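# Move the SOC bottle from fridge to bench, close door

## Task

Find the bottle marked SOC in the refrigerator's bin, lift it out and set it upright on the bench, while the second bottle remains upright inside the refrigerator; then close the refrigerator door. If neither bottle carries the SOC lettering, take nothing out, close the door, and press the CALL key on the operator panel until it latches down. A call made in error cannot be reversed.

## Robot and tools

ROBOT. Two arms, left_arm and right_arm, each sit on a carriage (left_rail, right_rail) running on one floor track along y at x = 0. left_rail is always the carriage at larger y. An arm's base is at x = 0, y = its carriage's position_m, z = 0.04 m, facing +x. The right gripper has rigid fingers; the left gripper's fingers can fold: grip with the outer quarter of the pads (near the tips), since a grip closer to the palm may hold loosely, squeeze too hard or slip, and pressing fingertips into a surface folds them quietly.

SCENE FRAME. All reported positions (m), quaternions (wxyz) and velocities use a table-fixed frame: table top z = 0, +z up, +x the direction the arms face, +y toward the arms' left, y = 0 mid-track. The table starts at x = 0.17 m. Anything that ends up off the table, including on the track or the metal strip beside it, fails the task.

execute_actions(actions, cameras). Runs actions in sequence. An action may hold "rows", "steps", "until" and device commands. Each row is 18 numbers in [-1, 1]: left_arm dx, dy, dz, rx, ry, rz, left gripper position, force_limit, speed, then the same nine for the right arm. Both arms are always in the row. The six pose numbers are an offset, not a pose: they count from that arm's Hand target as it stood when the action began, along that Hand target's own axes, with 1.0 = 0.6 m or 180 degrees; rx, ry, rz form a single rotation vector. Every row in an action is measured from the same start, so a repeated offset in a later action adds on. All-zero pose numbers re-command the current Hand target. Each row lasts one control step (1/30 s), up to 15 rows; "steps" (1 to 450, default 15) sets the action's length, after which arms keep heading to the last row. Ramp offsets gradually (about 0.01 per row) to avoid shaking a held item. Orientation commands are clipped to 32 degrees from the measured one per step.

GRIPPER numbers. position: +1 fully open (140 mm), about -0.8 pads touching, -1 close until blocked. force_limit -1 to +1 (roughly 14 N to 58 N at slow close). speed -1 to +1 (about 30 to 250 mm/s); faster closes grip harder. Both start at +1. To keep a gripper unchanged, resend its last three values (0 is a real command). After closing, confirm object_status = 2 (0 moving, 1 blocked while opening, 2 blocked while closing = gripping, 3 reached position or pads met). position_measured is in counts: 3 open, 230 pads meeting.

RAILS. Inside an action, {"left_rail": {"position_m": ...}} sets a goal (left -0.8 to 1.5 m, right -1.5 to 0.8 m); speed_m_s 0.01 to 1; acceleration_factor 0.1 to 1; {"stop": true} brakes. Then wait with {"steps": n, "until": {"left_rail": {"position_status": ["!=", "moving"]}}}. Keep carriages at least 0.78 m apart. Arm targets ride with their carriage. Let a carriage arrive before aiming its gripper at a scene point. Any out-of-range value or unknown name rejects the whole call. position_status words: moving, done, contact_stop, time_out, stopped, stopped_with_arm, stopped_for_other_arm, stopped_for_other_carriage; position_answer taken or not_taken.

move(target, speed, blend, stop_force, zero, blocking, cameras). Straight-line gripper paths. target is one 18-number row or a list of up to 15 rows, each an offset from the same Hand targets (same units and axes as rows). speed: m/s, 0.002 to 3.2, default 0.25. blend: corner rounding in m for lists. stop_force: 4 to 120 N, ends an arm's path on contact; omit it when pulling away from something being pressed. zero: re-zero force before the move (default true). blocking=false returns early; then use wait or stop before more rows or moves. Result adds a "move:" line (done, off_target, held, fault...). Paths do not avoid obstacles; avoid passing near an arm's own base.

wait(seconds 0 to 10), stop() (brakes a running move), zoom_image(camera, region [x0,y0,x1,y1], up to 504 px square), zero_wrist_force(arm), finished_scene(scene=1, irreversible).

RESULTS. Per arm: end_effector_position (point between closed pads; fingers along gripper +z, open along y), Hand target, Joint positions (rail m, then six joints rad), torques, Wrist force/torque in gripper axes, motor temperatures, object_status. Cameras: cam_high, cam_low, cam_bench_left, cam_bench_mid, cam_bench_right, cam_left_wrist, cam_right_wrist; images appear when actions is empty or requested.

AVOID. Hard contact: force near 150 N or joint torque past limits stops the arm for 10 s; any pressure between the two arms can end the scene. Commanding even slightly past a firm surface can fault a stiff arm. Don't drop bottles, release moving items, slam the door, or hold heavy loads far off-centre. Motors over 85 °C brake the arm. Don't press CALL unless no bottle reads SOC.

Each tool is called after "Call:" in YAML: its name, and indented under it one key for each argument.

## Session

Call:
execute_actions:
  actions: []

Scene clock: 0.00 s.
left_arm: end_effector_position=(+0.3563, +1.2388, +0.5790) position_measured=3 object_status=3 end_effector_quat_wxyz=(+0.000, +0.000, +1.000, +0.000) | right_arm: end_effector_position=(+0.3563, -1.1930, +0.5790) position_measured=3 object_status=3 end_effector_quat_wxyz=(+0.000, +0.000, +1.000, +0.000)
Joint positions: left_arm=[1.16 -0.281 -2.157 1.821 -1.235 -1.571 -0.281] | right_arm=[-1.272 -0.28 -2.157 1.821 -1.235 -1.571 -0.28]
Joint velocities: within noise
Joint torques (N m): no reading
Motor temperatures (°C): left_arm=[30 30 28 38 29 37] | right_arm=[30 26 32 31 39 36]
Wrist force (N): no reading
Wrist torque (N m): no reading
Wrist force, peak (N): no reading
Hand target: left_arm +0.3563, +1.2388, +0.5790; +0.000, +0.000, +1.000, +0.000 | right_arm +0.3563, -1.1930, +0.5790; +0.000, +0.000, +1.000, +0.000
Tool commands: left_gripper/position=+1.0 left_gripper/force_limit=+1.0 left_gripper/speed=+1.0 right_gripper/position=+1.0 right_gripper/force_limit=+1.0 right_gripper/speed=+1.0
left_rail: position_m=1.160 position_status=done
right_rail: position_m=-1.272 position_status=done

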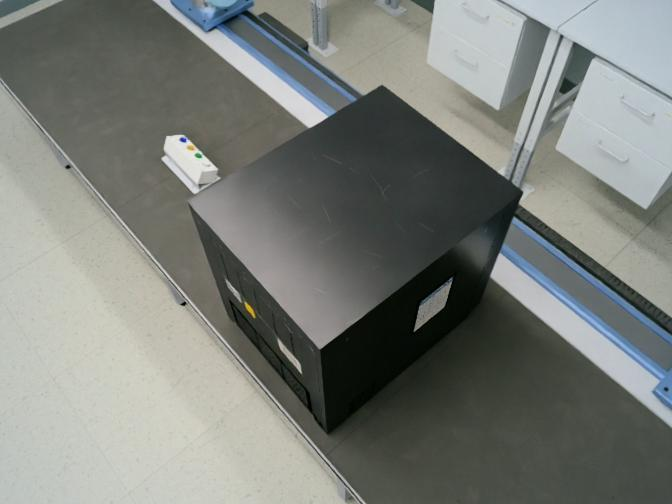

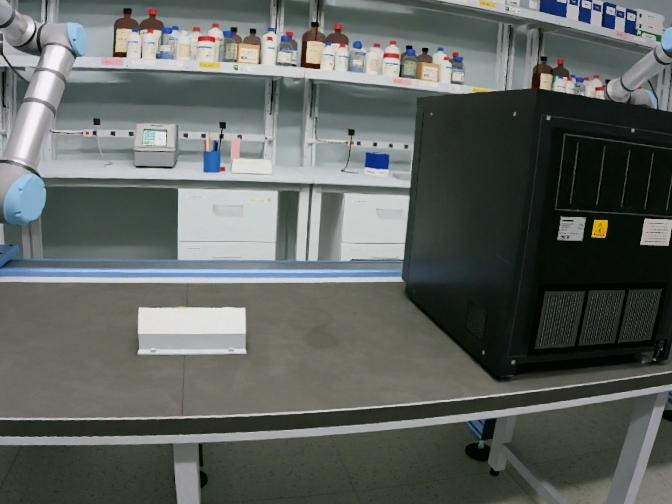

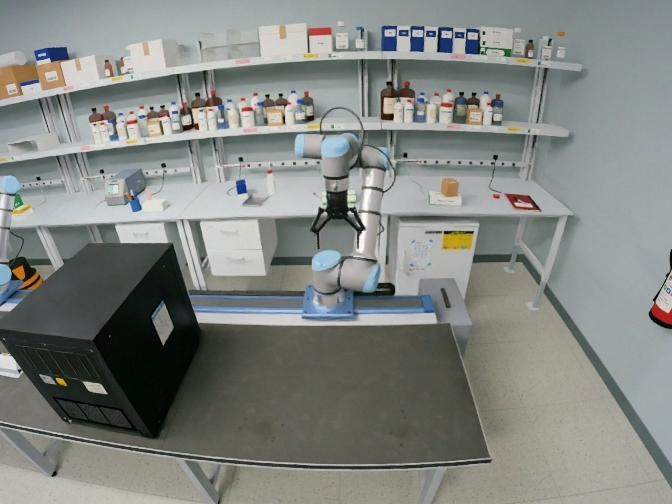

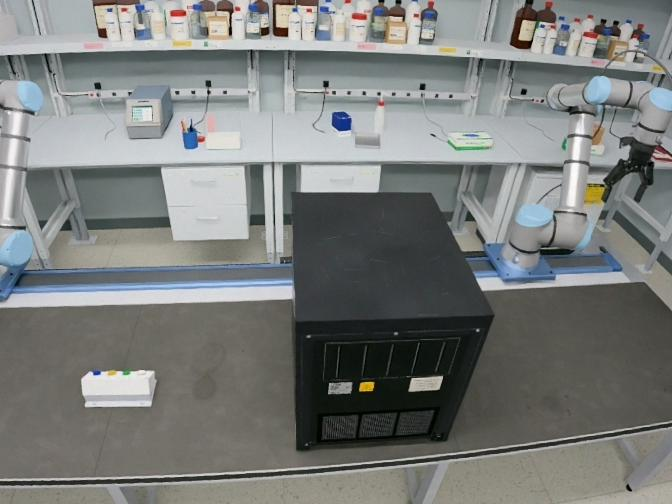

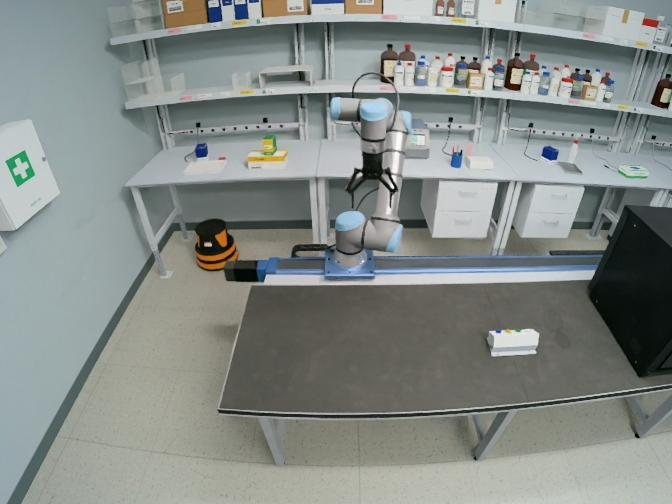

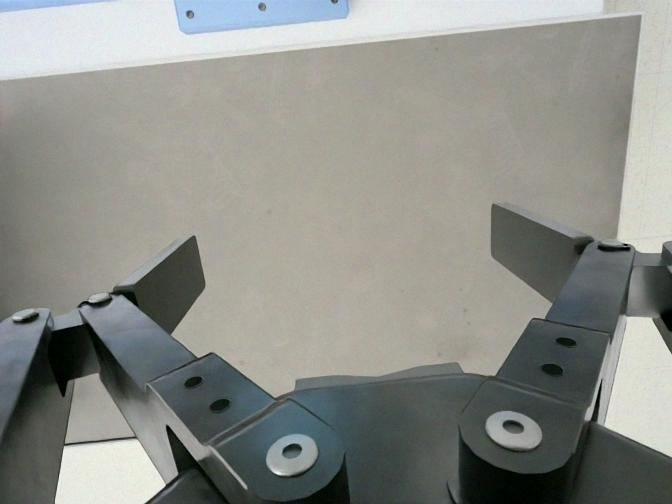

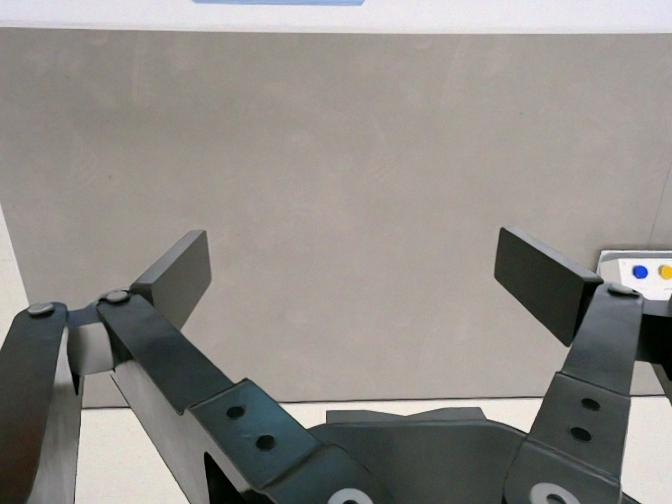

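Call:
zoom_image:
  camera: "cam_high"
  region: [340, 60, 592, 250]

Call:
zoom_image:
  camera: "cam_high"
  region: [150, 120, 240, 200]

Scaled by 2.000 from the camera's 672x504 image, which has a finer 960x720 frame.

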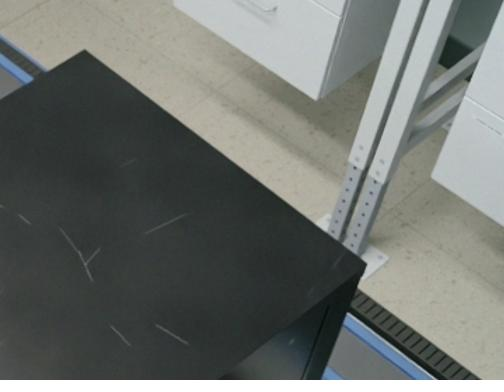

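Scaled by 5.600 from the camera's 672x504 image, which has a finer 960x720 frame.

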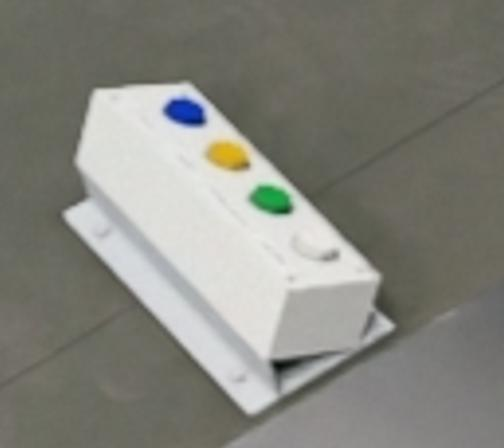

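Call:
execute_actions:
  actions:
    - {"right_rail": {"position_m": -0.8}, "steps": 120, "until": {"right_rail": {"position_status": ["!=", "moving"]}}}

Call:
move:
  target:
    - [0,0,0,0,0,0,1,1,1,0.333,0.75,-0.03,-0.0636,-0.143,-0.1226,1,1,1]
    - [0,0,0,0,0,0,1,1,1,0.813,1.0,0.143,-0.1272,-0.2859,-0.2452,1,1,1]
  blend: [0.1, 0]
  speed: 0.5
  cameras: ["cam_right_wrist", "cam_bench_mid"]

Scene clock: 70.60 s.
left_arm: end_effector_position=(+0.3563, +1.2388, +0.5790) position_measured=3 object_status=3 end_effector_quat_wxyz=(+0.000, +0.000, +1.000, +0.000) | right_arm: end_effector_position=(+0.3563, -0.7214, +0.5790) position_measured=3 object_status=3 end_effector_quat_wxyz=(+0.000, +0.000, +1.000, +0.000)
Joint positions: left_arm=[1.16 -0.281 -2.157 1.821 -1.235 -1.571 -0.281] | right_arm=[-0.8 -0.28 -2.157 1.821 -1.235 -1.571 -0.281]
Joint torques (N m): left_arm=[-3.43 -3.35 -49.82 -4.41 0.15 -0.3] | right_arm=[0.43 2.37 -46.12 -4.33 0.25 0.01]
Wrist force (N): left_arm=[-0.2 0.1 0.1] | right_arm=[0.8 -0.4 0.3]
Wrist torque (N m): left_arm=[0.02 0.05 0.01] | right_arm=[-0.09 -0.18 0.01]
Wrist force, peak (N): left_arm=[-0.5 -0.1 -0.1] | right_arm=[-0.1 -2.1 -0.3]
Hand target: left_arm +0.3563, +1.2388, +0.5790; +0.000, +0.000, +1.000, +0.000 | right_arm +0.3563, -0.7214, +0.5790; +0.000, +0.000, +1.000, +0.000
Tool commands: left_gripper/position=+1.0 left_gripper/force_limit=+1.0 left_gripper/speed=+1.0 right_gripper/position=+1.0 right_gripper/force_limit=+1.0 right_gripper/speed=+1.0
left_rail: position_m=1.160 position_status=done
right_rail: position_m=-0.800 position_status=done

Scene clock: 73.07 s.
left_arm: end_effector_position=(+0.3563, +1.2388, +0.5790) position_measured=3 object_status=3 end_effector_quat_wxyz=(+0.000, +0.000, +1.000, +0.000) | right_arm: end_effector_position=(-0.1314, -0.1215, +0.4932) position_measured=3 object_status=3 end_effector_quat_wxyz=(+0.420, -0.361, +0.811, +0.187)
Joint positions: left_arm=[1.16 -0.281 -2.157 1.821 -1.235 -1.571 -0.281] | right_arm=[-0.8 1.852 -1.712 2.087 -2.588 -2.338 0.749]
Joint torques (N m): left_arm=[-2.14 -0.24 -50.8 -4.38 -0.35 0.15] | right_arm=[17.13 -17.85 -49.64 -8.35 -4.2 -3.51]
Wrist force (N): left_arm=[-0.2 -0.2 -0.3] | right_arm=[1.5 -0.9 -0.2]
Wrist torque (N m): left_arm=[-0.04 0.06 0.00] | right_arm=[-0.19 -0.41 0.12]
Wrist force, peak (N): left_arm=[-0.4 -0.1 0.2] | right_arm=[4.9 2.4 0.5]
Hand target: left_arm +0.3563, +1.2388, +0.5790; +0.000, +0.000, +1.000, +0.000 | right_arm -0.1315, -0.1214, +0.4931; +0.421, -0.361, +0.811, +0.187
Off the commanded pose: left_arm 0.000 m, 0 deg | right_arm 0.000 m, 0 deg.
left_rail: position_m=1.160 position_status=done
right_rail: position_m=-0.800 position_status=done
move: done
camera_calibration:
cam_right_wrist: T_world_to_cam=[[-0.762519, 0.646846, 0.0124715, -0.0193567], [0.185858, 0.200548, 0.961893, -0.420506], [0.619695, 0.735779, -0.273143, 0.491024], [0, 0, 0, 1]] pos_world=[-0.24089, -0.264432, 0.538843]
Images, in order (width x height): cam_bench_mid 672x504, cam_right_wrist 672x504.

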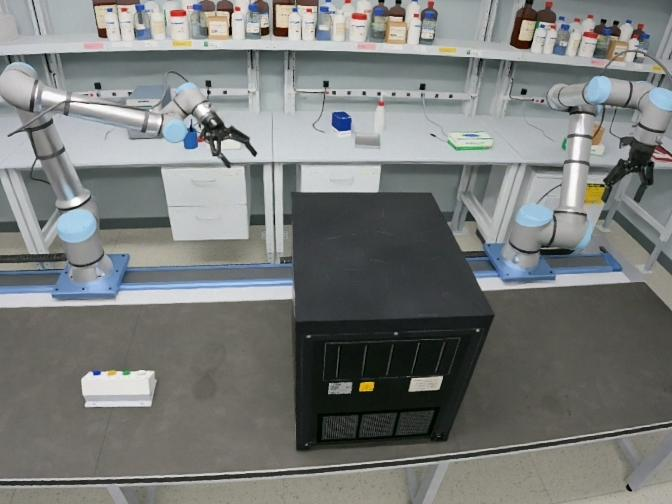

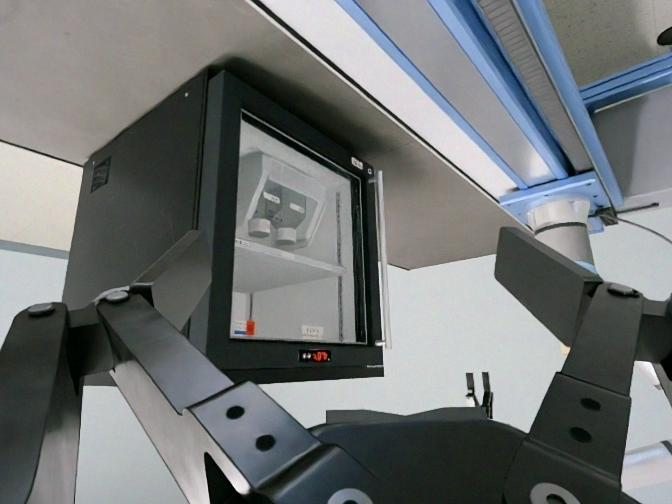

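Call:
zoom_image:
  camera: "cam_right_wrist"
  region: [200, 80, 410, 240]

Call:
zoom_image:
  camera: "cam_right_wrist"
  region: [200, 220, 410, 390]

Scaled by 2.400 from the camera's 672x504 image, which has a finer 960x720 frame.

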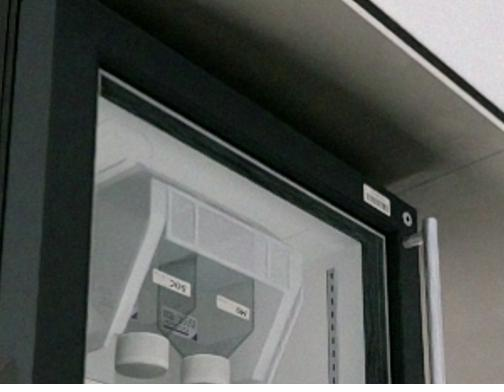

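Scaled by 2.400 from the camera's 672x504 image, which has a finer 960x720 frame.

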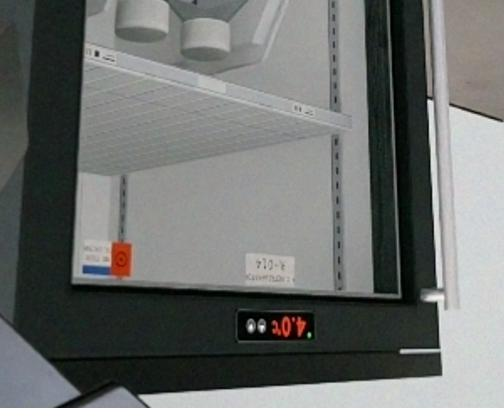

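Call:
zoom_image:
  camera: "cam_right_wrist"
  region: [240, 170, 320, 250]

Scaled by 6.300 from the camera's 672x504 image, which has a finer 960x720 frame.

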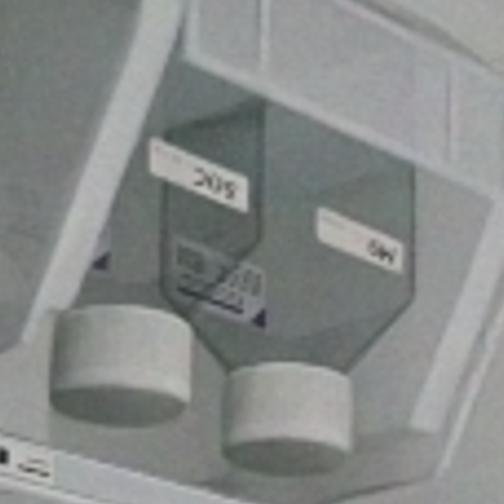

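Call:
execute_actions:
  actions:
    - {"right_rail": {"position_m": -0.55}, "steps": 120, "until": {"right_rail": {"position_status": ["!=", "moving"]}}}

Call:
move:
  target: [0,0,0,0,0,0,1,1,1,-0.083,0.1338,0.676,0.2577,-0.1836,0.0818,1,1,1]
  speed: 0.4
  cameras: ["cam_right_wrist", "cam_bench_mid"]

Scene clock: 123.27 s.
left_arm: end_effector_position=(+0.3563, +1.2388, +0.5790) position_measured=3 object_status=3 end_effector_quat_wxyz=(+0.000, +0.000, +1.000, +0.000) | right_arm: end_effector_position=(-0.1315, +0.1286, +0.4931) position_measured=3 object_status=3 end_effector_quat_wxyz=(+0.421, -0.361, +0.811, +0.187)
Joint positions: left_arm=[1.16 -0.281 -2.157 1.821 -1.235 -1.571 -0.281] | right_arm=[-0.55 1.853 -1.712 2.087 -2.588 -2.338 0.749]
Joint torques (N m): left_arm=[-3.17 -1.51 -49.75 -3.99 0.1 0.21] | right_arm=[2.64 -37.62 -43.98 -7.09 -3.24 -3.27]
Wrist force (N): left_arm=[-0.2 -0.1 -0.3] | right_arm=[1.9 -0.8 0.1]
Wrist torque (N m): left_arm=[-0.03 0.06 0.00] | right_arm=[-0.17 -0.48 0.12]
Wrist force, peak (N): left_arm=[-0.4 -0.4 -0.1] | right_arm=[2.9 -2.3 -0.8]
Hand target: left_arm +0.3563, +1.2388, +0.5790; +0.000, +0.000, +1.000, +0.000 | right_arm -0.1315, +0.1286, +0.4931; +0.421, -0.361, +0.811, +0.187
Tool commands: left_gripper/position=+1.0 left_gripper/force_limit=+1.0 left_gripper/speed=+1.0 right_gripper/position=+1.0 right_gripper/force_limit=+1.0 right_gripper/speed=+1.0
Off the commanded pose: left_arm 0.000 m, 0 deg | right_arm 0.000 m, 0 deg.
left_rail: position_m=1.160 position_status=done
right_rail: position_m=-0.550 position_status=done

Scene clock: 125.60 s.
left_arm: end_effector_position=(+0.3563, +1.2388, +0.5790) position_measured=3 object_status=3 end_effector_quat_wxyz=(+0.000, +0.000, +1.000, +0.000) | right_arm: end_effector_position=(+0.0509, +0.4497, +0.3000) position_measured=3 object_status=3 end_effector_quat_wxyz=(+0.719, -0.035, +0.694, +0.037)
Joint positions: left_arm=[1.16 -0.281 -2.157 1.821 -1.235 -1.571 -0.281] | right_arm=[-0.55 1.687 -0.727 1.465 -2.688 -3.18 1.192]
Joint torques (N m): left_arm=[-2.24 -1.11 -49.79 -4.17 -0.21 -0.34] | right_arm=[-20.21 -90.53 -43.45 -7.12 -5.04 -3.5]
Wrist force (N): left_arm=[-0.2 -0.2 0.1] | right_arm=[2.7 -1.3 -0.7]
Wrist torque (N m): left_arm=[-0.03 0.04 0.00] | right_arm=[-0.18 -0.65 0.16]
Wrist force, peak (N): left_arm=[-0.6 -0.2 0.3] | right_arm=[5.2 1.1 0.7]
Hand target: left_arm +0.3563, +1.2388, +0.5790; +0.000, +0.000, +1.000, +0.000 | right_arm +0.0502, +0.4498, +0.3001; +0.707, +0.000, +0.707, +0.000
Off the commanded pose: left_arm 0.000 m, 0 deg | right_arm 0.001 m, 6 deg.
left_rail: position_m=1.160 position_status=done
right_rail: position_m=-0.550 position_status=done
move: off_target (right_arm)
camera_calibration:
cam_right_wrist: T_world_to_cam=[[-0.133271, 0.991042, -0.00867456, -0.42776], [-0.361966, -0.040524, 0.93131, -0.237658], [0.922615, 0.127257, 0.364124, -0.0279195], [0, 0, 0, 1]] pos_world=[-0.117273, 0.41785, 0.227788]
Images, in order (width x height): cam_bench_mid 672x504, cam_right_wrist 672x504.

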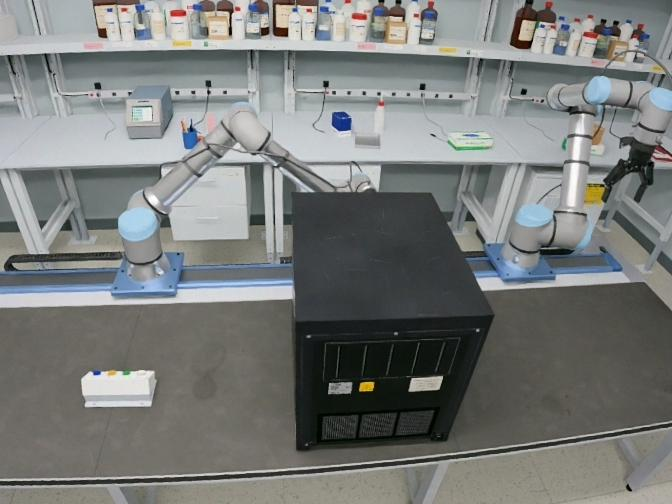

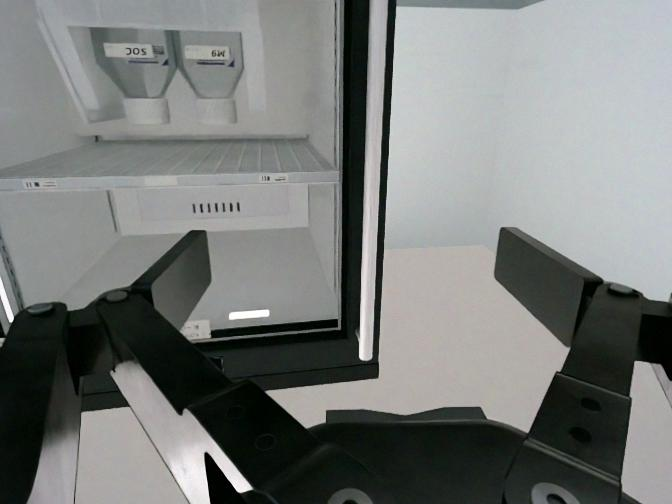

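Call:
zoom_image:
  camera: "cam_right_wrist"
  region: [90, 25, 250, 130]

Call:
zoom_image:
  camera: "cam_right_wrist"
  region: [100, 30, 170, 75]

Scaled by 3.150 from the camera's 672x504 image, which has a finer 960x720 frame.

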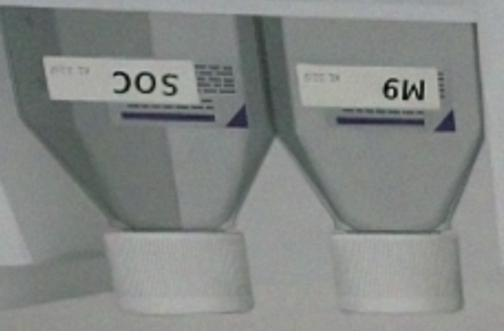

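Scaled by 7.200 from the camera's 672x504 image, which has a finer 960x720 frame.

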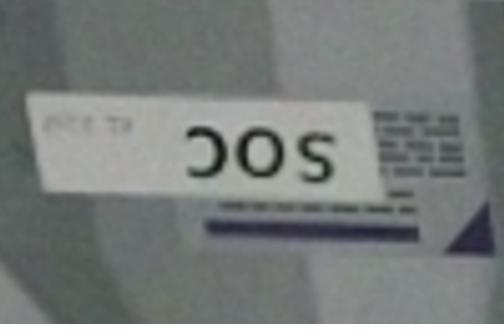

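Call:
move:
  target: [0,0,0,0,0,0,1,1,1,0,0.0522,0.1887,-0.0833,0,0,0.1,1,1]
  speed: 0.25
  cameras: ["cam_right_wrist"]

Scene clock: 167.80 s.
left_arm: end_effector_position=(+0.3563, +1.2388, +0.5790) position_measured=3 object_status=3 end_effector_quat_wxyz=(+0.000, +0.000, +1.000, +0.000) | right_arm: end_effector_position=(+0.1629, +0.4815, +0.2984) position_measured=117 object_status=3 end_effector_quat_wxyz=(+0.667, -0.049, +0.742, +0.047)
Joint positions: left_arm=[1.16 -0.281 -2.157 1.821 -1.235 -1.571 -0.281] | right_arm=[-0.55 1.569 -0.686 1.386 -3.177 -2.967 0.661]
Joint torques (N m): left_arm=[-4.45 -1.98 -48.69 -3.39 -0.07 -0.02] | right_arm=[19.23 -128.73 -30.72 0.57 -4.26 3.14]
Wrist force (N): left_arm=[-0.3 -0.1 0.0] | right_arm=[2.8 -1.3 -0.5]
Wrist torque (N m): left_arm=[-0.01 0.08 0.00] | right_arm=[-0.24 -0.59 -0.09]
Wrist force, peak (N): left_arm=[-0.4 -0.5 0.0] | right_arm=[9.3 -1.5 0.5]
Hand target: left_arm +0.3563, +1.2388, +0.5790; +0.000, +0.000, +1.000, +0.000 | right_arm +0.1628, +0.4815, +0.2984; +0.667, -0.049, +0.742, +0.047 (not the last commanded pose)
Off the commanded pose: left_arm 0.000 m, 0 deg | right_arm 0.002 m, 9 deg.
left_rail: position_m=1.160 position_status=done
right_rail: position_m=-0.550 position_status=done
led back after a hold (right arm): the arm was led back toward your command in small steps, so it may still be short of it.
move: held (right_arm; a check stopped the path); limits=held
pose unreachable (right arm): on one or more control steps of this call, first in action 0 (counted from 0), this arm could not follow its commanded pose, so it was not sent that pose on those steps. It may still have moved: this result reports where it is.
cause: moving toward the commanded pose would bring two parts of the arm too close to each other (its gripper and another part of the arm, with joints 5 (wrist 1) to 7 (wrist 3) between them, 11 mm apart when it was first held).
camera_calibration:
cam_right_wrist: T_world_to_cam=[[-0.16775, 0.985829, -0.000160298, -0.438805], [-0.225049, -0.0381364, 0.973601, -0.230399], [0.959798, 0.163358, 0.228257, -0.117599], [0, 0, 0, 1]] pos_world=[-0.0125895, 0.443011, 0.251089]
Images, in order (width x height): cam_right_wrist 672x504.

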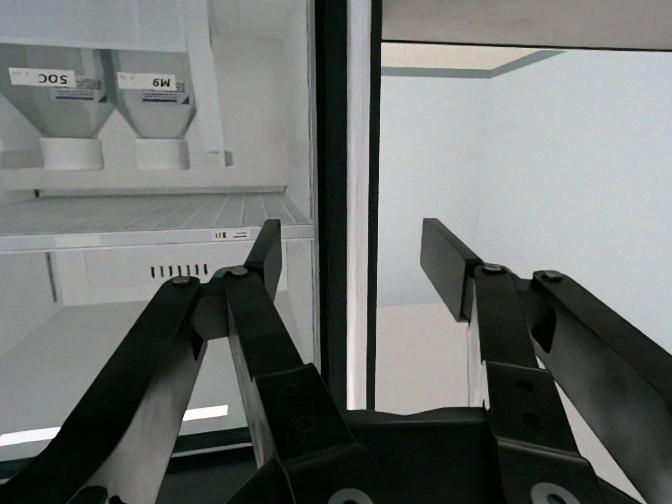

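Call:
move:
  target:
    - [0,0,0,0,0,0,1,1,1,0,0,0,-0.058,0.005,0.4953,0.1,1,1]
    - [0,0,0,0,0,0,1,1,1,0,0,0,-0.0527,0.0628,0.9931,0.1,1,1]
  speed: 0.5
  cameras: ["cam_right_wrist"]

Scene clock: 191.30 s.
left_arm: end_effector_position=(+0.3563, +1.2388, +0.5790) position_measured=3 object_status=3 end_effector_quat_wxyz=(+0.000, +0.000, +1.000, +0.000) | right_arm: end_effector_position=(+0.1628, +0.4815, +0.2984) position_measured=117 object_status=3 end_effector_quat_wxyz=(-0.092, +0.701, +0.093, +0.701)
Joint positions: left_arm=[1.16 -0.281 -2.157 1.821 -1.235 -1.571 -0.281] | right_arm=[-0.55 1.562 -0.58 1.302 -3.86 -2.871 3.145]
Joint torques (N m): left_arm=[-3.36 -6.24 -47.93 -3.46 -0.21 -0.34] | right_arm=[-18.42 -131.92 -27.81 2.79 3.07 3]
Wrist force (N): left_arm=[0.1 -0.1 -0.2] | right_arm=[1.8 -0.5 -2.5]
Wrist torque (N m): left_arm=[-0.02 -0.02 0.00] | right_arm=[0.11 -0.19 -0.31]
Wrist force, peak (N): left_arm=[-0.5 0.2 0.3] | right_arm=[3.3 -1.7 -1.1]
Hand target: left_arm +0.3563, +1.2388, +0.5790; +0.000, +0.000, +1.000, +0.000 | right_arm +0.1628, +0.4815, +0.2984; -0.092, +0.701, +0.093, +0.701
Off the commanded pose: left_arm 0.000 m, 0 deg | right_arm 0.000 m, 0 deg.
left_rail: position_m=1.160 position_status=done
right_rail: position_m=-0.550 position_status=done
move: done
camera_calibration:
cam_right_wrist: T_world_to_cam=[[0.228212, -0.97358, 0.00787808, 0.437808], [-0.321363, -0.0829623, -0.943315, 0.378839], [0.919046, 0.212744, -0.331806, 0.0324614], [0, 0, 0, 1]] pos_world=[-0.00800118, 0.450764, 0.364686]
Images, in order (width x height): cam_right_wrist 672x504.

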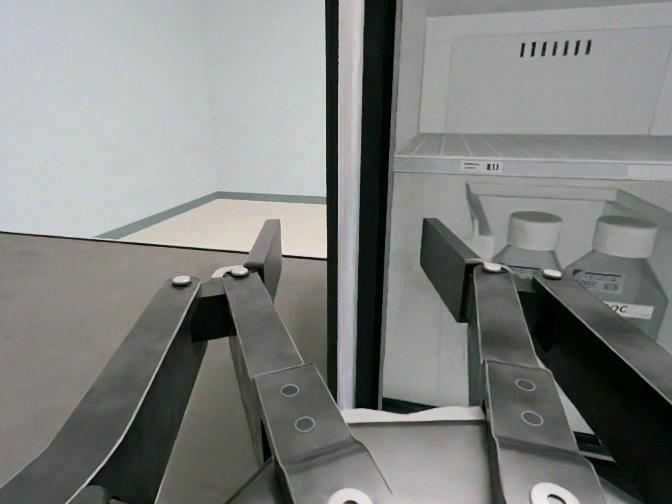

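Call:
move:
  target: [0,0,0,0,0,0,1,1,1,0,0,0.139,0,0,0,0.1,1,1]
  speed: 0.15

Call:
execute_actions:
  actions:
    - {"rows": [[0,0,0,0,0,0,1,1,1,0,0,0,0,0,0,-1,1,-1]], "steps": 80}
  cameras: ["cam_right_wrist"]

Scene clock: 197.20 s.
left_arm: end_effector_position=(+0.3563, +1.2388, +0.5790) position_measured=3 object_status=3 end_effector_quat_wxyz=(+0.000, +0.000, +1.000, +0.000) | right_arm: end_effector_position=(+0.2433, +0.5031, +0.2984) position_measured=117 object_status=3 end_effector_quat_wxyz=(-0.092, +0.701, +0.093, +0.701)
Joint positions: left_arm=[1.16 -0.281 -2.157 1.821 -1.235 -1.571 -0.281] | right_arm=[-0.55 1.479 -0.566 1.271 -3.844 -2.787 3.144]
Joint torques (N m): left_arm=[-4.24 -3.67 -48.6 -3.17 -0.33 0.06] | right_arm=[-19.77 -94.89 -41.72 2.64 2.82 -3.56]
Wrist force (N): left_arm=[-0.1 -0.2 0.0] | right_arm=[1.8 -0.6 -2.0]
Wrist torque (N m): left_arm=[-0.04 0.03 0.00] | right_arm=[0.08 -0.20 -0.16]
Wrist force, peak (N): left_arm=[-0.5 -0.2 0.0] | right_arm=[1.7 -0.5 -4.6]
Hand target: left_arm +0.3563, +1.2388, +0.5790; +0.000, +0.000, +1.000, +0.000 | right_arm +0.2434, +0.5031, +0.2983; -0.092, +0.701, +0.093, +0.701
Off the commanded pose: left_arm 0.000 m, 0 deg | right_arm 0.000 m, 0 deg.
left_rail: position_m=1.160 position_status=done
right_rail: position_m=-0.550 position_status=done
move: done

Scene clock: 200.07 s.
left_arm: end_effector_position=(+0.3563, +1.2388, +0.5790) position_measured=3 object_status=3 end_effector_quat_wxyz=(+0.000, +0.000, +1.000, +0.000) | right_arm: end_effector_position=(+0.2435, +0.5030, +0.2983) position_measured=211 object_status=2 end_effector_quat_wxyz=(-0.092, +0.701, +0.093, +0.701)
Joint positions: left_arm=[1.16 -0.281 -2.157 1.821 -1.235 -1.571 -0.281] | right_arm=[-0.55 1.478 -0.566 1.271 -3.844 -2.787 3.144]
Joint torques (N m): left_arm=[-0.84 -5.33 -47.87 -3.71 0.17 -0.5] | right_arm=[28.29 -94.59 -62.08 17.45 40.39 -3.58]
Wrist force (N): left_arm=[-0.3 -0.1 -0.2] | right_arm=[2.4 116.2 -36.3]
Wrist torque (N m): left_arm=[-0.02 0.06 0.00] | right_arm=[-0.38 -0.23 -0.16]
Wrist force, peak (N): left_arm=[-0.5 -0.2 -0.4] | right_arm=[2.4 116.2 -36.3]
Hand target: left_arm +0.3563, +1.2388, +0.5790; +0.000, +0.000, +1.000, +0.000 | right_arm +0.2434, +0.5031, +0.2983; -0.092, +0.701, +0.093, +0.701
Off the commanded pose: left_arm 0.000 m, 0 deg | right_arm 0.000 m, 0 deg.
left_rail: position_m=1.160 position_status=done
right_rail: position_m=-0.550 position_status=done
camera_calibration:
cam_right_wrist: T_world_to_cam=[[0.228085, -0.97361, 0.00779666, 0.440376], [-0.321572, -0.0828872, -0.94325, 0.406513], [0.919004, 0.212634, -0.331991, -0.0461575], [0, 0, 0, 1]] pos_world=[0.0726988, 0.472264, 0.364686]
Images, in order (width x height): cam_right_wrist 672x504.

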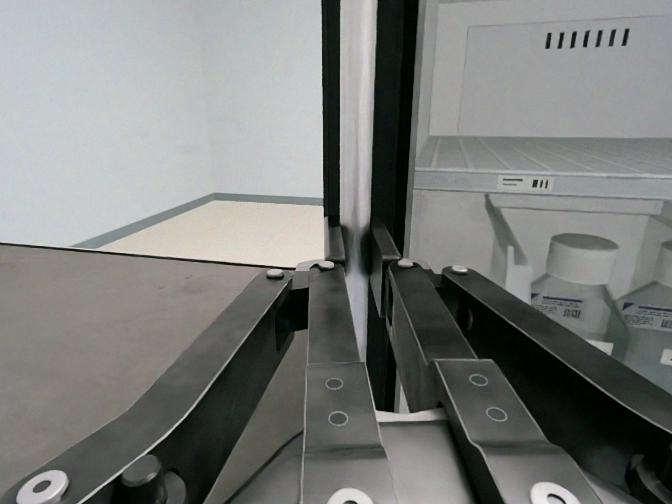

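Call:
execute_actions:
  actions:
    - {"rows": [[0,0,0,0,0,0,1,1,1,0,0.0025,0,0,0,0,-1,1,-1]], "steps": 20}

Scene clock: 203.63 s.
left_arm: end_effector_position=(+0.3563, +1.2388, +0.5790) position_measured=3 object_status=3 end_effector_quat_wxyz=(+0.000, +0.000, +1.000, +0.000) | right_arm: end_effector_position=(+0.2437, +0.5018, +0.2983) position_measured=211 object_status=2 end_effector_quat_wxyz=(-0.092, +0.701, +0.093, +0.701)
Joint positions: left_arm=[1.16 -0.281 -2.157 1.821 -1.235 -1.571 -0.281] | right_arm=[-0.55 1.478 -0.568 1.275 -3.846 -2.786 3.144]
Joint torques (N m): left_arm=[-5.76 -2.61 -48.69 -3.59 0.44 -0.55] | right_arm=[-7.41 -127.63 -44.11 4.36 19.16 -3.16]
Wrist force (N): left_arm=[-0.2 -0.2 0.0] | right_arm=[2.6 58.5 -19.0]
Wrist torque (N m): left_arm=[-0.05 0.05 0.00] | right_arm=[-0.19 -0.22 -0.13]
Wrist force, peak (N): left_arm=[-0.3 0.2 0.3] | right_arm=[1.8 119.7 -35.9]
Hand target: left_arm +0.3563, +1.2388, +0.5790; +0.000, +0.000, +1.000, +0.000 | right_arm +0.2438, +0.5017, +0.2983; -0.092, +0.701, +0.093, +0.701
Off the commanded pose: left_arm 0.000 m, 0 deg | right_arm 0.000 m, 0 deg.
left_rail: position_m=1.160 position_status=done
right_rail: position_m=-0.550 position_status=done

Call:
move:
  target: [0,0,0,0,0,0,1,1,1,0,0.0005,-0.025,0,0,0,-1,1,-1]
  speed: 0.04
  cameras: ["cam_right_wrist"]

Scene clock: 219.43 s.
left_arm: end_effector_position=(+0.3563, +1.2388, +0.5790) position_measured=3 object_status=3 end_effector_quat_wxyz=(+0.000, +0.000, +1.000, +0.000) | right_arm: end_effector_position=(+0.2293, +0.4977, +0.2984) position_measured=211 object_status=2 end_effector_quat_wxyz=(-0.092, +0.701, +0.093, +0.701)
Joint positions: left_arm=[1.16 -0.281 -2.157 1.821 -1.235 -1.571 -0.281] | right_arm=[-0.55 1.493 -0.572 1.283 -3.85 -2.801 3.144]
Joint torques (N m): left_arm=[-4.03 -3.74 -47.93 -3.3 0.1 -0.47] | right_arm=[8.83 -133.66 -20.72 -7.6 -14.46 2.71]
Wrist force (N): left_arm=[-0.3 -0.3 -0.2] | right_arm=[2.6 -34.0 4.2]
Wrist torque (N m): left_arm=[-0.06 0.06 0.00] | right_arm=[0.60 -0.21 -0.03]
Wrist force, peak (N): left_arm=[-0.5 0.4 0.1] | right_arm=[2.6 57.9 -18.8]
Hand target: left_arm +0.3563, +1.2388, +0.5790; +0.000, +0.000, +1.000, +0.000 | right_arm +0.2294, +0.4975, +0.2984; -0.092, +0.701, +0.093, +0.701
Off the commanded pose: left_arm 0.000 m, 0 deg | right_arm 0.000 m, 0 deg.
left_rail: position_m=1.160 position_status=done
right_rail: position_m=-0.550 position_status=done
move: done
camera_calibration:
cam_right_wrist: T_world_to_cam=[[0.228468, -0.973519, 0.0079675, 0.438208], [-0.321512, -0.0831732, -0.943246, 0.401659], [0.91893, 0.21294, -0.332001, -0.0321867], [0, 0, 0, 1]] pos_world=[0.0585991, 0.466865, 0.364686]
Images, in order (width x height): cam_right_wrist 672x504.

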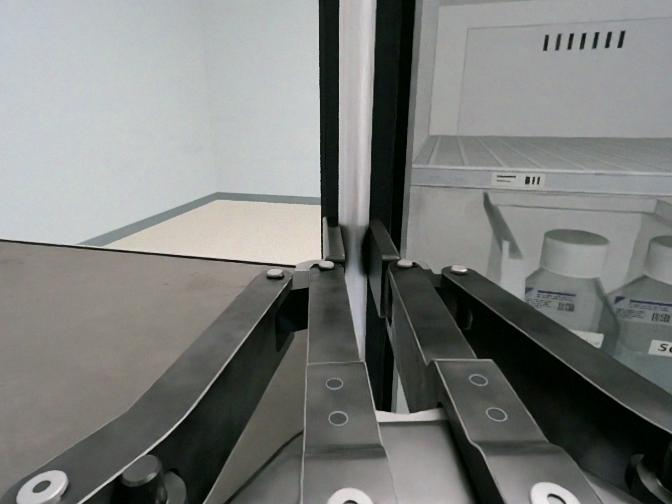

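Call:
move:
  target: [0,0,0,0,0,0,1,1,1,0,-0.0037,-0.064,0.0142,0,0,-1,1,-1]
  speed: 0.06
  stop_force: 80

Scene clock: 239.33 s.
left_arm: end_effector_position=(+0.3563, +1.2388, +0.5790) position_measured=3 object_status=3 end_effector_quat_wxyz=(+0.000, +0.000, +1.000, +0.000) | right_arm: end_effector_position=(+0.1917, +0.4897, +0.2984) position_measured=211 object_status=2 end_effector_quat_wxyz=(-0.108, +0.699, +0.108, +0.698)
Joint positions: left_arm=[1.16 -0.281 -2.157 1.821 -1.235 -1.571 -0.281] | right_arm=[-0.55 1.527 -0.595 1.335 -3.878 -2.791 3.144]
Joint torques (N m): left_arm=[-0.41 -4.89 -46.13 -3.37 0.75 -0.27] | right_arm=[-7.34 -136.09 -11.82 -11.87 -19.58 -0.87]
Wrist force (N): left_arm=[-0.4 -0.2 0.0] | right_arm=[0.9 -67.4 4.8]
Wrist torque (N m): left_arm=[-0.05 0.09 0.00] | right_arm=[0.54 -0.25 -0.04]
Wrist force, peak (N): left_arm=[-0.4 0.1 0.4] | right_arm=[1.8 -69.9 5.7]
Hand target: left_arm +0.3563, +1.2388, +0.5790; +0.000, +0.000, +1.000, +0.000 | right_arm +0.1917, +0.4897, +0.2984; -0.108, +0.699, +0.108, +0.698
Off the commanded pose: left_arm 0.000 m, 0 deg | right_arm 0.000 m, 0 deg.
left_rail: position_m=1.160 position_status=done
right_rail: position_m=-0.550 position_status=done
move: done

Call:
move:
  target: [0,0,0,0,0,0,1,1,1,0,-0.0025,-0.0947,0.0208,0,0,-1,1,-1]
  speed: 0.08
  stop_force: 80

Scene clock: 248.03 s.
left_arm: end_effector_position=(+0.3563, +1.2388, +0.5790) position_measured=3 object_status=3 end_effector_quat_wxyz=(+0.000, +0.000, +1.000, +0.000) | right_arm: end_effector_position=(+0.1371, +0.4739, +0.2985) position_measured=211 object_status=2 end_effector_quat_wxyz=(-0.131, +0.695, +0.131, +0.695)
Joint positions: left_arm=[1.16 -0.281 -2.157 1.821 -1.235 -1.571 -0.281] | right_arm=[-0.55 1.577 -0.63 1.411 -3.92 -2.776 3.144]
Joint torques (N m): left_arm=[-1.94 -6.95 -46.2 -3.03 0.66 -0.23] | right_arm=[2.7 -133.54 -19.78 -8.46 -9.67 -3.33]
Wrist force (N): left_arm=[-0.3 -0.1 0.0] | right_arm=[-2.0 -36.8 -0.1]
Wrist torque (N m): left_arm=[-0.03 0.07 0.00] | right_arm=[0.83 -0.33 -0.08]
Wrist force, peak (N): left_arm=[-0.7 -0.1 0.1] | right_arm=[-0.6 -83.1 4.1]
Hand target: left_arm +0.3563, +1.2388, +0.5790; +0.000, +0.000, +1.000, +0.000 | right_arm +0.1371, +0.4739, +0.2985; -0.131, +0.695, +0.131, +0.695
Off the commanded pose: left_arm 0.000 m, 0 deg | right_arm 0.000 m, 0 deg.
left_rail: position_m=1.160 position_status=done
right_rail: position_m=-0.550 position_status=done
move: done

Call:
move:
  target:
    - [0,0,0,0,0,0,1,1,1,0,0.0002,-0.0657,0.0133,0,0,-1,1,-1]
    - [0,0,0,0,0,0,1,1,1,0,0.0075,-0.1323,0.0272,0,0,-1,1,-1]
    - [0,0,0,0,0,0,1,1,1,0,0.0207,-0.1978,0.0411,0,0,-1,1,-1]
    - [0,0,0,0,0,0,1,1,1,0,0.0393,-0.2622,0.055,0,0,-1,1,-1]
  speed: 0.1
  blend: [0.004,0.004,0.004,0]
  stop_force: 80

Scene clock: 262.10 s.
left_arm: end_effector_position=(+0.3563, +1.2388, +0.5790) position_measured=3 object_status=3 end_effector_quat_wxyz=(+0.000, +0.000, +1.000, +0.000) | right_arm: end_effector_position=(-0.0009, +0.3948, +0.2986) position_measured=211 object_status=2 end_effector_quat_wxyz=(-0.190, +0.681, +0.190, +0.681)
Joint positions: left_arm=[1.16 -0.281 -2.157 1.821 -1.235 -1.571 -0.281] | right_arm=[-0.55 1.721 -0.736 1.651 -4.053 -2.746 3.144]
Joint torques (N m): left_arm=[-1.39 -12.33 -46.75 -2.66 0.35 -0.35] | right_arm=[41.04 -132.8 -40.62 -3.01 13.39 -3.66]
Wrist force (N): left_arm=[-0.1 0.0 0.1] | right_arm=[-17.8 36.5 3.9]
Wrist torque (N m): left_arm=[0.00 0.03 0.00] | right_arm=[0.43 -0.55 -0.01]
Wrist force, peak (N): left_arm=[-0.8 0.1 0.1] | right_arm=[-18.0 36.4 4.1]
Hand target: left_arm +0.3563, +1.2388, +0.5790; +0.000, +0.000, +1.000, +0.000 | right_arm -0.0009, +0.3948, +0.2986; -0.190, +0.681, +0.190, +0.681
Off the commanded pose: left_arm 0.000 m, 0 deg | right_arm 0.000 m, 0 deg.
left_rail: position_m=1.160 position_status=done
right_rail: position_m=-0.550 position_status=done
move: done

Call:
move:
  target:
    - [0,0,0,0,0,0,1,1,1,0,0.0187,-0.0783,0.0169,0,0,-1,1,-1]
    - [0,0,0,0,0,0,1,1,1,0,0.0437,-0.1532,0.0336,0,0,-1,1,-1]
    - [0,0,0,0,0,0,1,1,1,0,0.0768,-0.2268,0.0506,0,0,-1,1,-1]
    - [0,0,0,0,0,0,1,1,1,0,0.1177,-0.2963,0.0675,0,0,-1,1,-1]
  speed: 0.12
  blend: [0.004,0.004,0.004,0]
  stop_force: 80

Scene clock: 278.63 s.
left_arm: end_effector_position=(+0.3563, +1.2388, +0.5790) position_measured=3 object_status=3 end_effector_quat_wxyz=(+0.000, +0.000, +1.000, +0.000) | right_arm: end_effector_position=(-0.1163, +0.2422, +0.2988) position_measured=211 object_status=2 end_effector_quat_wxyz=(-0.261, +0.657, +0.261, +0.657)
Joint positions: left_arm=[1.16 -0.281 -2.157 1.821 -1.235 -1.571 -0.281] | right_arm=[-0.55 1.884 -0.879 1.993 -4.254 -2.698 3.144]
Joint torques (N m): left_arm=[-0.76 -6.53 -44.58 -2.42 0.23 -0.4] | right_arm=[74.06 -123.17 -48.99 -2.55 29.02 -3.76]
Wrist force (N): left_arm=[-0.3 0.0 -0.1] | right_arm=[-32.8 79.9 28.3]
Wrist torque (N m): left_arm=[0.01 0.06 0.00] | right_arm=[0.27 -0.75 0.19]
Wrist force, peak (N): left_arm=[-0.5 0.1 0.5] | right_arm=[-32.9 80.1 28.4]
Hand target: left_arm +0.3563, +1.2388, +0.5790; +0.000, +0.000, +1.000, +0.000 | right_arm -0.1163, +0.2422, +0.2988; -0.261, +0.657, +0.261, +0.657
Off the commanded pose: left_arm 0.000 m, 0 deg | right_arm 0.000 m, 0 deg.
left_rail: position_m=1.160 position_status=done
right_rail: position_m=-0.550 position_status=done
move: done

Call:
move:
  target:
    - [0,0,0,0,0,0,1,1,1,-0.001,0.0322,-0.0627,0.0153,0,0,-1,1,-1]
    - [0,0,0,0,0,0,1,1,1,-0.001,0.0717,-0.1293,0.0319,0,0,-1,1,-1]
    - [0,0,0,0,0,0,1,1,1,-0.001,0.118,-0.1917,0.0486,0,0,-1,1,-1]
    - [0,0,0,0,0,0,1,1,1,-0.001,0.1705,-0.2487,0.0653,0,0,-1,1,-1]
  speed: 0.12
  blend: [0.004,0.004,0.004,0]
  stop_force: 80
  cameras: ["cam_right_wrist","cam_high"]

Scene clock: 292.53 s.
left_arm: end_effector_position=(+0.3563, +1.2388, +0.5790) position_measured=3 object_status=3 end_effector_quat_wxyz=(+0.000, +0.000, +1.000, +0.000) | right_arm: end_effector_position=(-0.1457, +0.1433, +0.2984) position_measured=211 object_status=2 end_effector_quat_wxyz=(-0.300, +0.641, +0.299, +0.640)
Joint positions: left_arm=[1.16 -0.281 -2.157 1.821 -1.235 -1.571 -0.281] | right_arm=[-0.55 1.958 -0.954 2.199 -4.385 -2.654 3.144]
Joint torques (N m): left_arm=[-1.12 -7.61 -45.63 -2.5 0.49 -0.81] | right_arm=[-24.88 -64.64 -26.76 -1.71 -4.78 0.02]
Wrist force (N): left_arm=[-0.4 -0.1 -0.2] | right_arm=[-17.6 -7.6 -5.7]
Wrist torque (N m): left_arm=[-0.01 0.09 0.00] | right_arm=[0.18 -0.58 -0.19]
Wrist force, peak (N): left_arm=[-0.7 -0.3 0.2] | right_arm=[-33.4 81.8 28.3]
Hand target: left_arm +0.3563, +1.2388, +0.5790; +0.000, +0.000, +1.000, +0.000 | right_arm -0.1457, +0.1433, +0.2984; -0.300, +0.641, +0.299, +0.640 (not the last commanded pose)
Off the commanded pose: left_arm 0.000 m, 0 deg | right_arm 0.078 m, 5 deg.
left_rail: position_m=1.160 position_status=done
right_rail: position_m=-0.550 position_status=done
move: contact (right_arm); path passed 2 of 4 targets
camera_calibration:
cam_right_wrist: T_world_to_cam=[[0.74621, -0.665675, 0.00688798, 0.210519], [-0.216164, -0.252075, -0.943256, 0.291209], [0.629638, 0.702377, -0.331996, 0.275758], [0, 0, 0, 1]] pos_world=[-0.267771, 0.0198577, 0.364785]
Images, in order (width x height): cam_high 672x504, cam_right_wrist 672x504.

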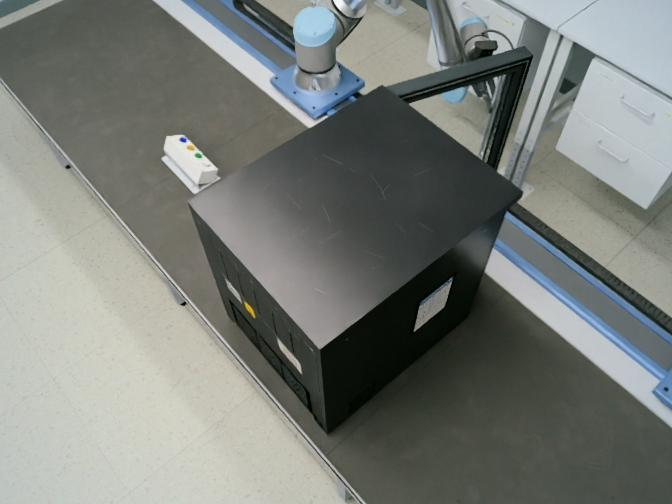

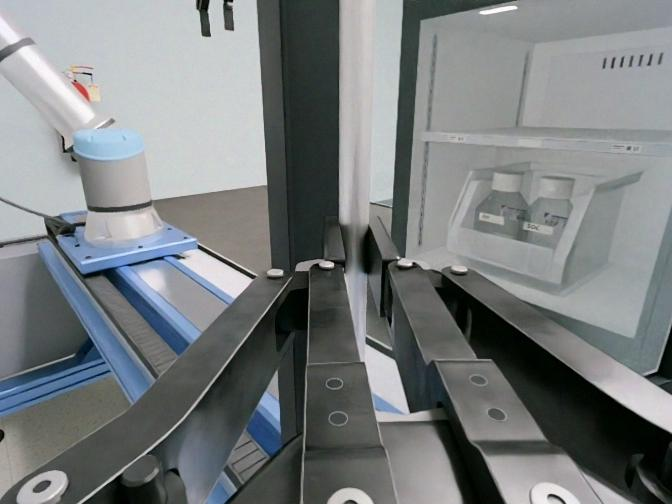

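Call:
move:
  target:
    - [0,0,0,0,0,0,1,1,1,-0.0005,0.031,-0.0505,0.0133,0,0,-1,1,-1]
    - [0,0,0,0,0,0,1,1,1,-0.0005,0.0687,-0.1018,0.0272,0,0,-1,1,-1]
    - [0,0,0,0,0,0,1,1,1,-0.0005,0.102,-0.1405,0.0383,0,0,-1,1,-1]
  speed: 0.1
  blend: [0.004,0.004,0]
  stop_force: 80
  cameras: ["cam_right_wrist","cam_bench_mid"]

Scene clock: 312.07 s.
left_arm: end_effector_position=(+0.3563, +1.2388, +0.5790) position_measured=3 object_status=3 end_effector_quat_wxyz=(+0.000, +0.000, +1.000, +0.000) | right_arm: end_effector_position=(-0.1529, +0.0779, +0.2982) position_measured=211 object_status=2 end_effector_quat_wxyz=(-0.324, +0.629, +0.324, +0.628)
Joint positions: left_arm=[1.16 -0.281 -2.157 1.821 -1.235 -1.571 -0.281] | right_arm=[-0.55 1.997 -0.996 2.336 -4.479 -2.617 3.145]
Joint torques (N m): left_arm=[-5.01 -7.7 -45.7 -2.44 1.09 -0.57] | right_arm=[-59.27 -54.97 -10.33 -4.7 -20.77 1.51]
Wrist force (N): left_arm=[-0.1 -0.2 0.1] | right_arm=[-12.1 -55.9 -33.8]
Wrist torque (N m): left_arm=[-0.04 0.02 0.00] | right_arm=[0.51 -0.51 -0.28]
Wrist force, peak (N): left_arm=[-0.5 -0.4 0.2] | right_arm=[-2.2 -58.8 -48.9]
Hand target: left_arm +0.3563, +1.2388, +0.5790; +0.000, +0.000, +1.000, +0.000 | right_arm -0.1529, +0.0779, +0.2982; -0.324, +0.629, +0.324, +0.628 (not the last commanded pose)
Off the commanded pose: left_arm 0.000 m, 0 deg | right_arm 0.039 m, 2 deg.
left_rail: position_m=1.160 position_status=done
right_rail: position_m=-0.550 position_status=done
move: held (right_arm; a check stopped the path); path passed 2 of 3 targets; limits=held
pose unreachable (right arm): on one or more control steps of this call, first in action 0 (counted from 0), this arm could not follow its commanded pose, so it was not sent that pose on those steps. It may still have moved: this result reports where it is.
cause: moving toward the commanded pose would bring two parts of the arm too close to each other (its gripper and another part of the arm, with joints 5 (wrist 1) to 7 (wrist 3) between them, 3 mm apart when it was first held).
camera_calibration:
cam_right_wrist: T_world_to_cam=[[0.795136, -0.606394, 0.00661237, 0.175307], [-0.19643, -0.267855, -0.943223, 0.277233], [0.573736, 0.748692, -0.332095, 0.31392], [0, 0, 0, 1]] pos_world=[-0.265044, -0.054466, 0.364584]
Images, in order (width x height): cam_bench_mid 672x504, cam_right_wrist 672x504.

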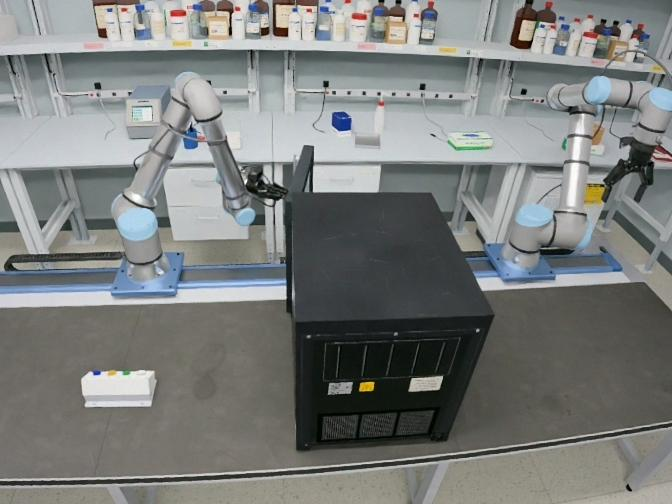

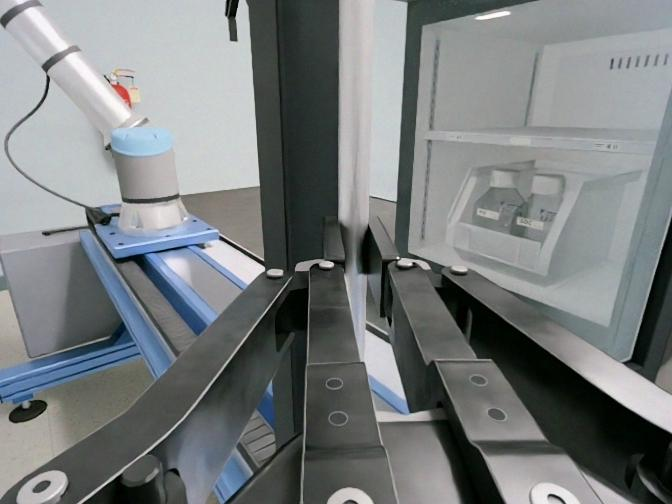

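Call:
execute_actions:
  actions:
    - {"left_rail": {"position_m": 0.95}, "steps": 120, "until": {"left_rail": {"position_status": ["!=", "moving"]}}}

Call:
move:
  target: [0.0938,-0.998,-0.335,0.3536,0,-0.3536,1,1,1,0,-0.0019,-0.0011,0,0,0,-1,1,-1]
  speed: 0.5
  cameras: ["cam_left_wrist","cam_bench_mid"]

Scene clock: 332.83 s.
left_arm: end_effector_position=(+0.3563, +1.0286, +0.5790) position_measured=3 object_status=3 end_effector_quat_wxyz=(+0.000, +0.000, +1.000, +0.000) | right_arm: end_effector_position=(-0.1529, +0.0779, +0.2982) position_measured=211 object_status=2 end_effector_quat_wxyz=(-0.324, +0.629, +0.324, +0.628)
Joint positions: left_arm=[0.95 -0.281 -2.157 1.821 -1.235 -1.571 -0.281] | right_arm=[-0.55 1.997 -0.996 2.336 -4.479 -2.617 3.145]
Joint torques (N m): left_arm=[-3.98 -9.22 -44.85 -2.51 0.6 -0.55] | right_arm=[-57.37 -54.75 -3.67 -4.89 -20.77 1.1]
Wrist force (N): left_arm=[-0.1 -0.2 0.1] | right_arm=[-12.6 -56.2 -33.7]
Wrist torque (N m): left_arm=[-0.04 0.02 0.00] | right_arm=[0.47 -0.42 -0.27]
Wrist force, peak (N): left_arm=[-0.4 1.9 0.2] | right_arm=[-12.0 -56.5 -34.2]
Hand target: left_arm +0.3563, +1.0286, +0.5790; +0.000, +0.000, +1.000, +0.000 | right_arm -0.1529, +0.0779, +0.2982; -0.324, +0.629, +0.324, +0.628 (not the last commanded pose)
Tool commands: left_gripper/position=+1.0 left_gripper/force_limit=+1.0 left_gripper/speed=+1.0 right_gripper/position=-1.0 right_gripper/force_limit=+1.0 right_gripper/speed=-1.0
Off the commanded pose: left_arm 0.000 m, 0 deg | right_arm 0.039 m, 2 deg.
left_rail: position_m=0.950 position_status=done
right_rail: position_m=-0.550 position_status=done

Scene clock: 335.27 s.
left_arm: end_effector_position=(+0.3000, +0.4297, +0.7800) position_measured=3 object_status=3 end_effector_quat_wxyz=(+0.000, -0.500, +0.707, -0.500) | right_arm: end_effector_position=(-0.1542, +0.0780, +0.2982) position_measured=211 object_status=2 end_effector_quat_wxyz=(-0.324, +0.629, +0.324, +0.628)
Joint positions: left_arm=[0.95 -1.737 -2.225 1.959 -2.193 -0.915 -2.647] | right_arm=[-0.55 2 -0.996 2.334 -4.477 -2.619 3.145]
Joint torques (N m): left_arm=[-13.02 20.65 -59.91 -0.47 5.63 -2.59] | right_arm=[13.76 -53.53 -22.23 -1.69 -2.58 2.63]
Wrist force (N): left_arm=[-0.4 0.3 -1.7] | right_arm=[-14.4 -7.2 -6.2]
Wrist torque (N m): left_arm=[-0.10 -0.10 -0.08] | right_arm=[0.12 -0.56 -0.28]
Wrist force, peak (N): left_arm=[2.6 0.5 -0.2] | right_arm=[-11.5 -57.4 -34.7]
Hand target: left_arm +0.3000, +0.4297, +0.7800; +0.000, -0.500, +0.707, -0.500 | right_arm -0.1542, +0.0780, +0.2982; -0.324, +0.629, +0.324, +0.628
Off the commanded pose: left_arm 0.000 m, 0 deg | right_arm 0.000 m, 0 deg.
left_rail: position_m=0.950 position_status=done
right_rail: position_m=-0.550 position_status=done
move: done
camera_calibration:
cam_left_wrist: T_world_to_cam=[[-0.670017, 0.0998416, -0.735601, 0.734235], [0.406126, 0.878772, -0.250643, -0.303997], [0.621401, -0.466681, -0.62934, 0.690247], [0, 0, 0, 1]] pos_world=[0.18649, 0.515962, 0.89831]
Images, in order (width x height): cam_bench_mid 672x504, cam_left_wrist 672x504.

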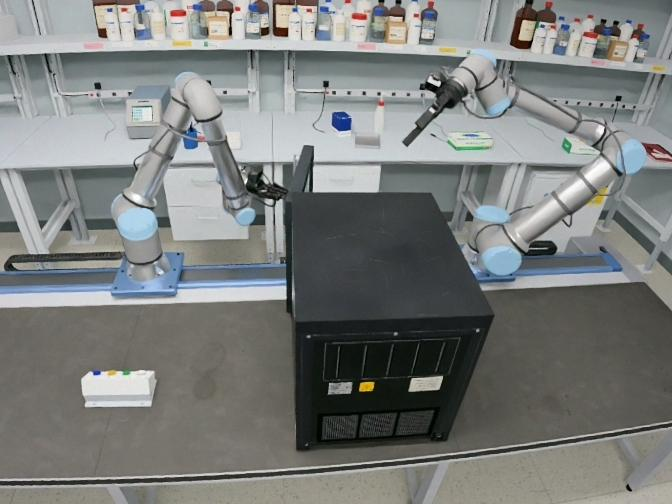

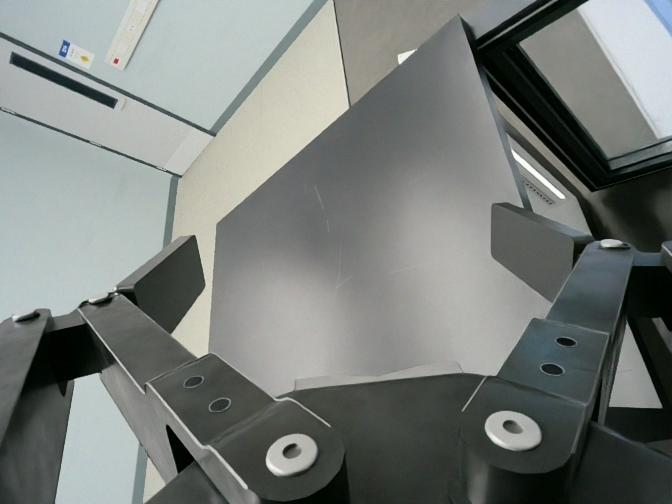

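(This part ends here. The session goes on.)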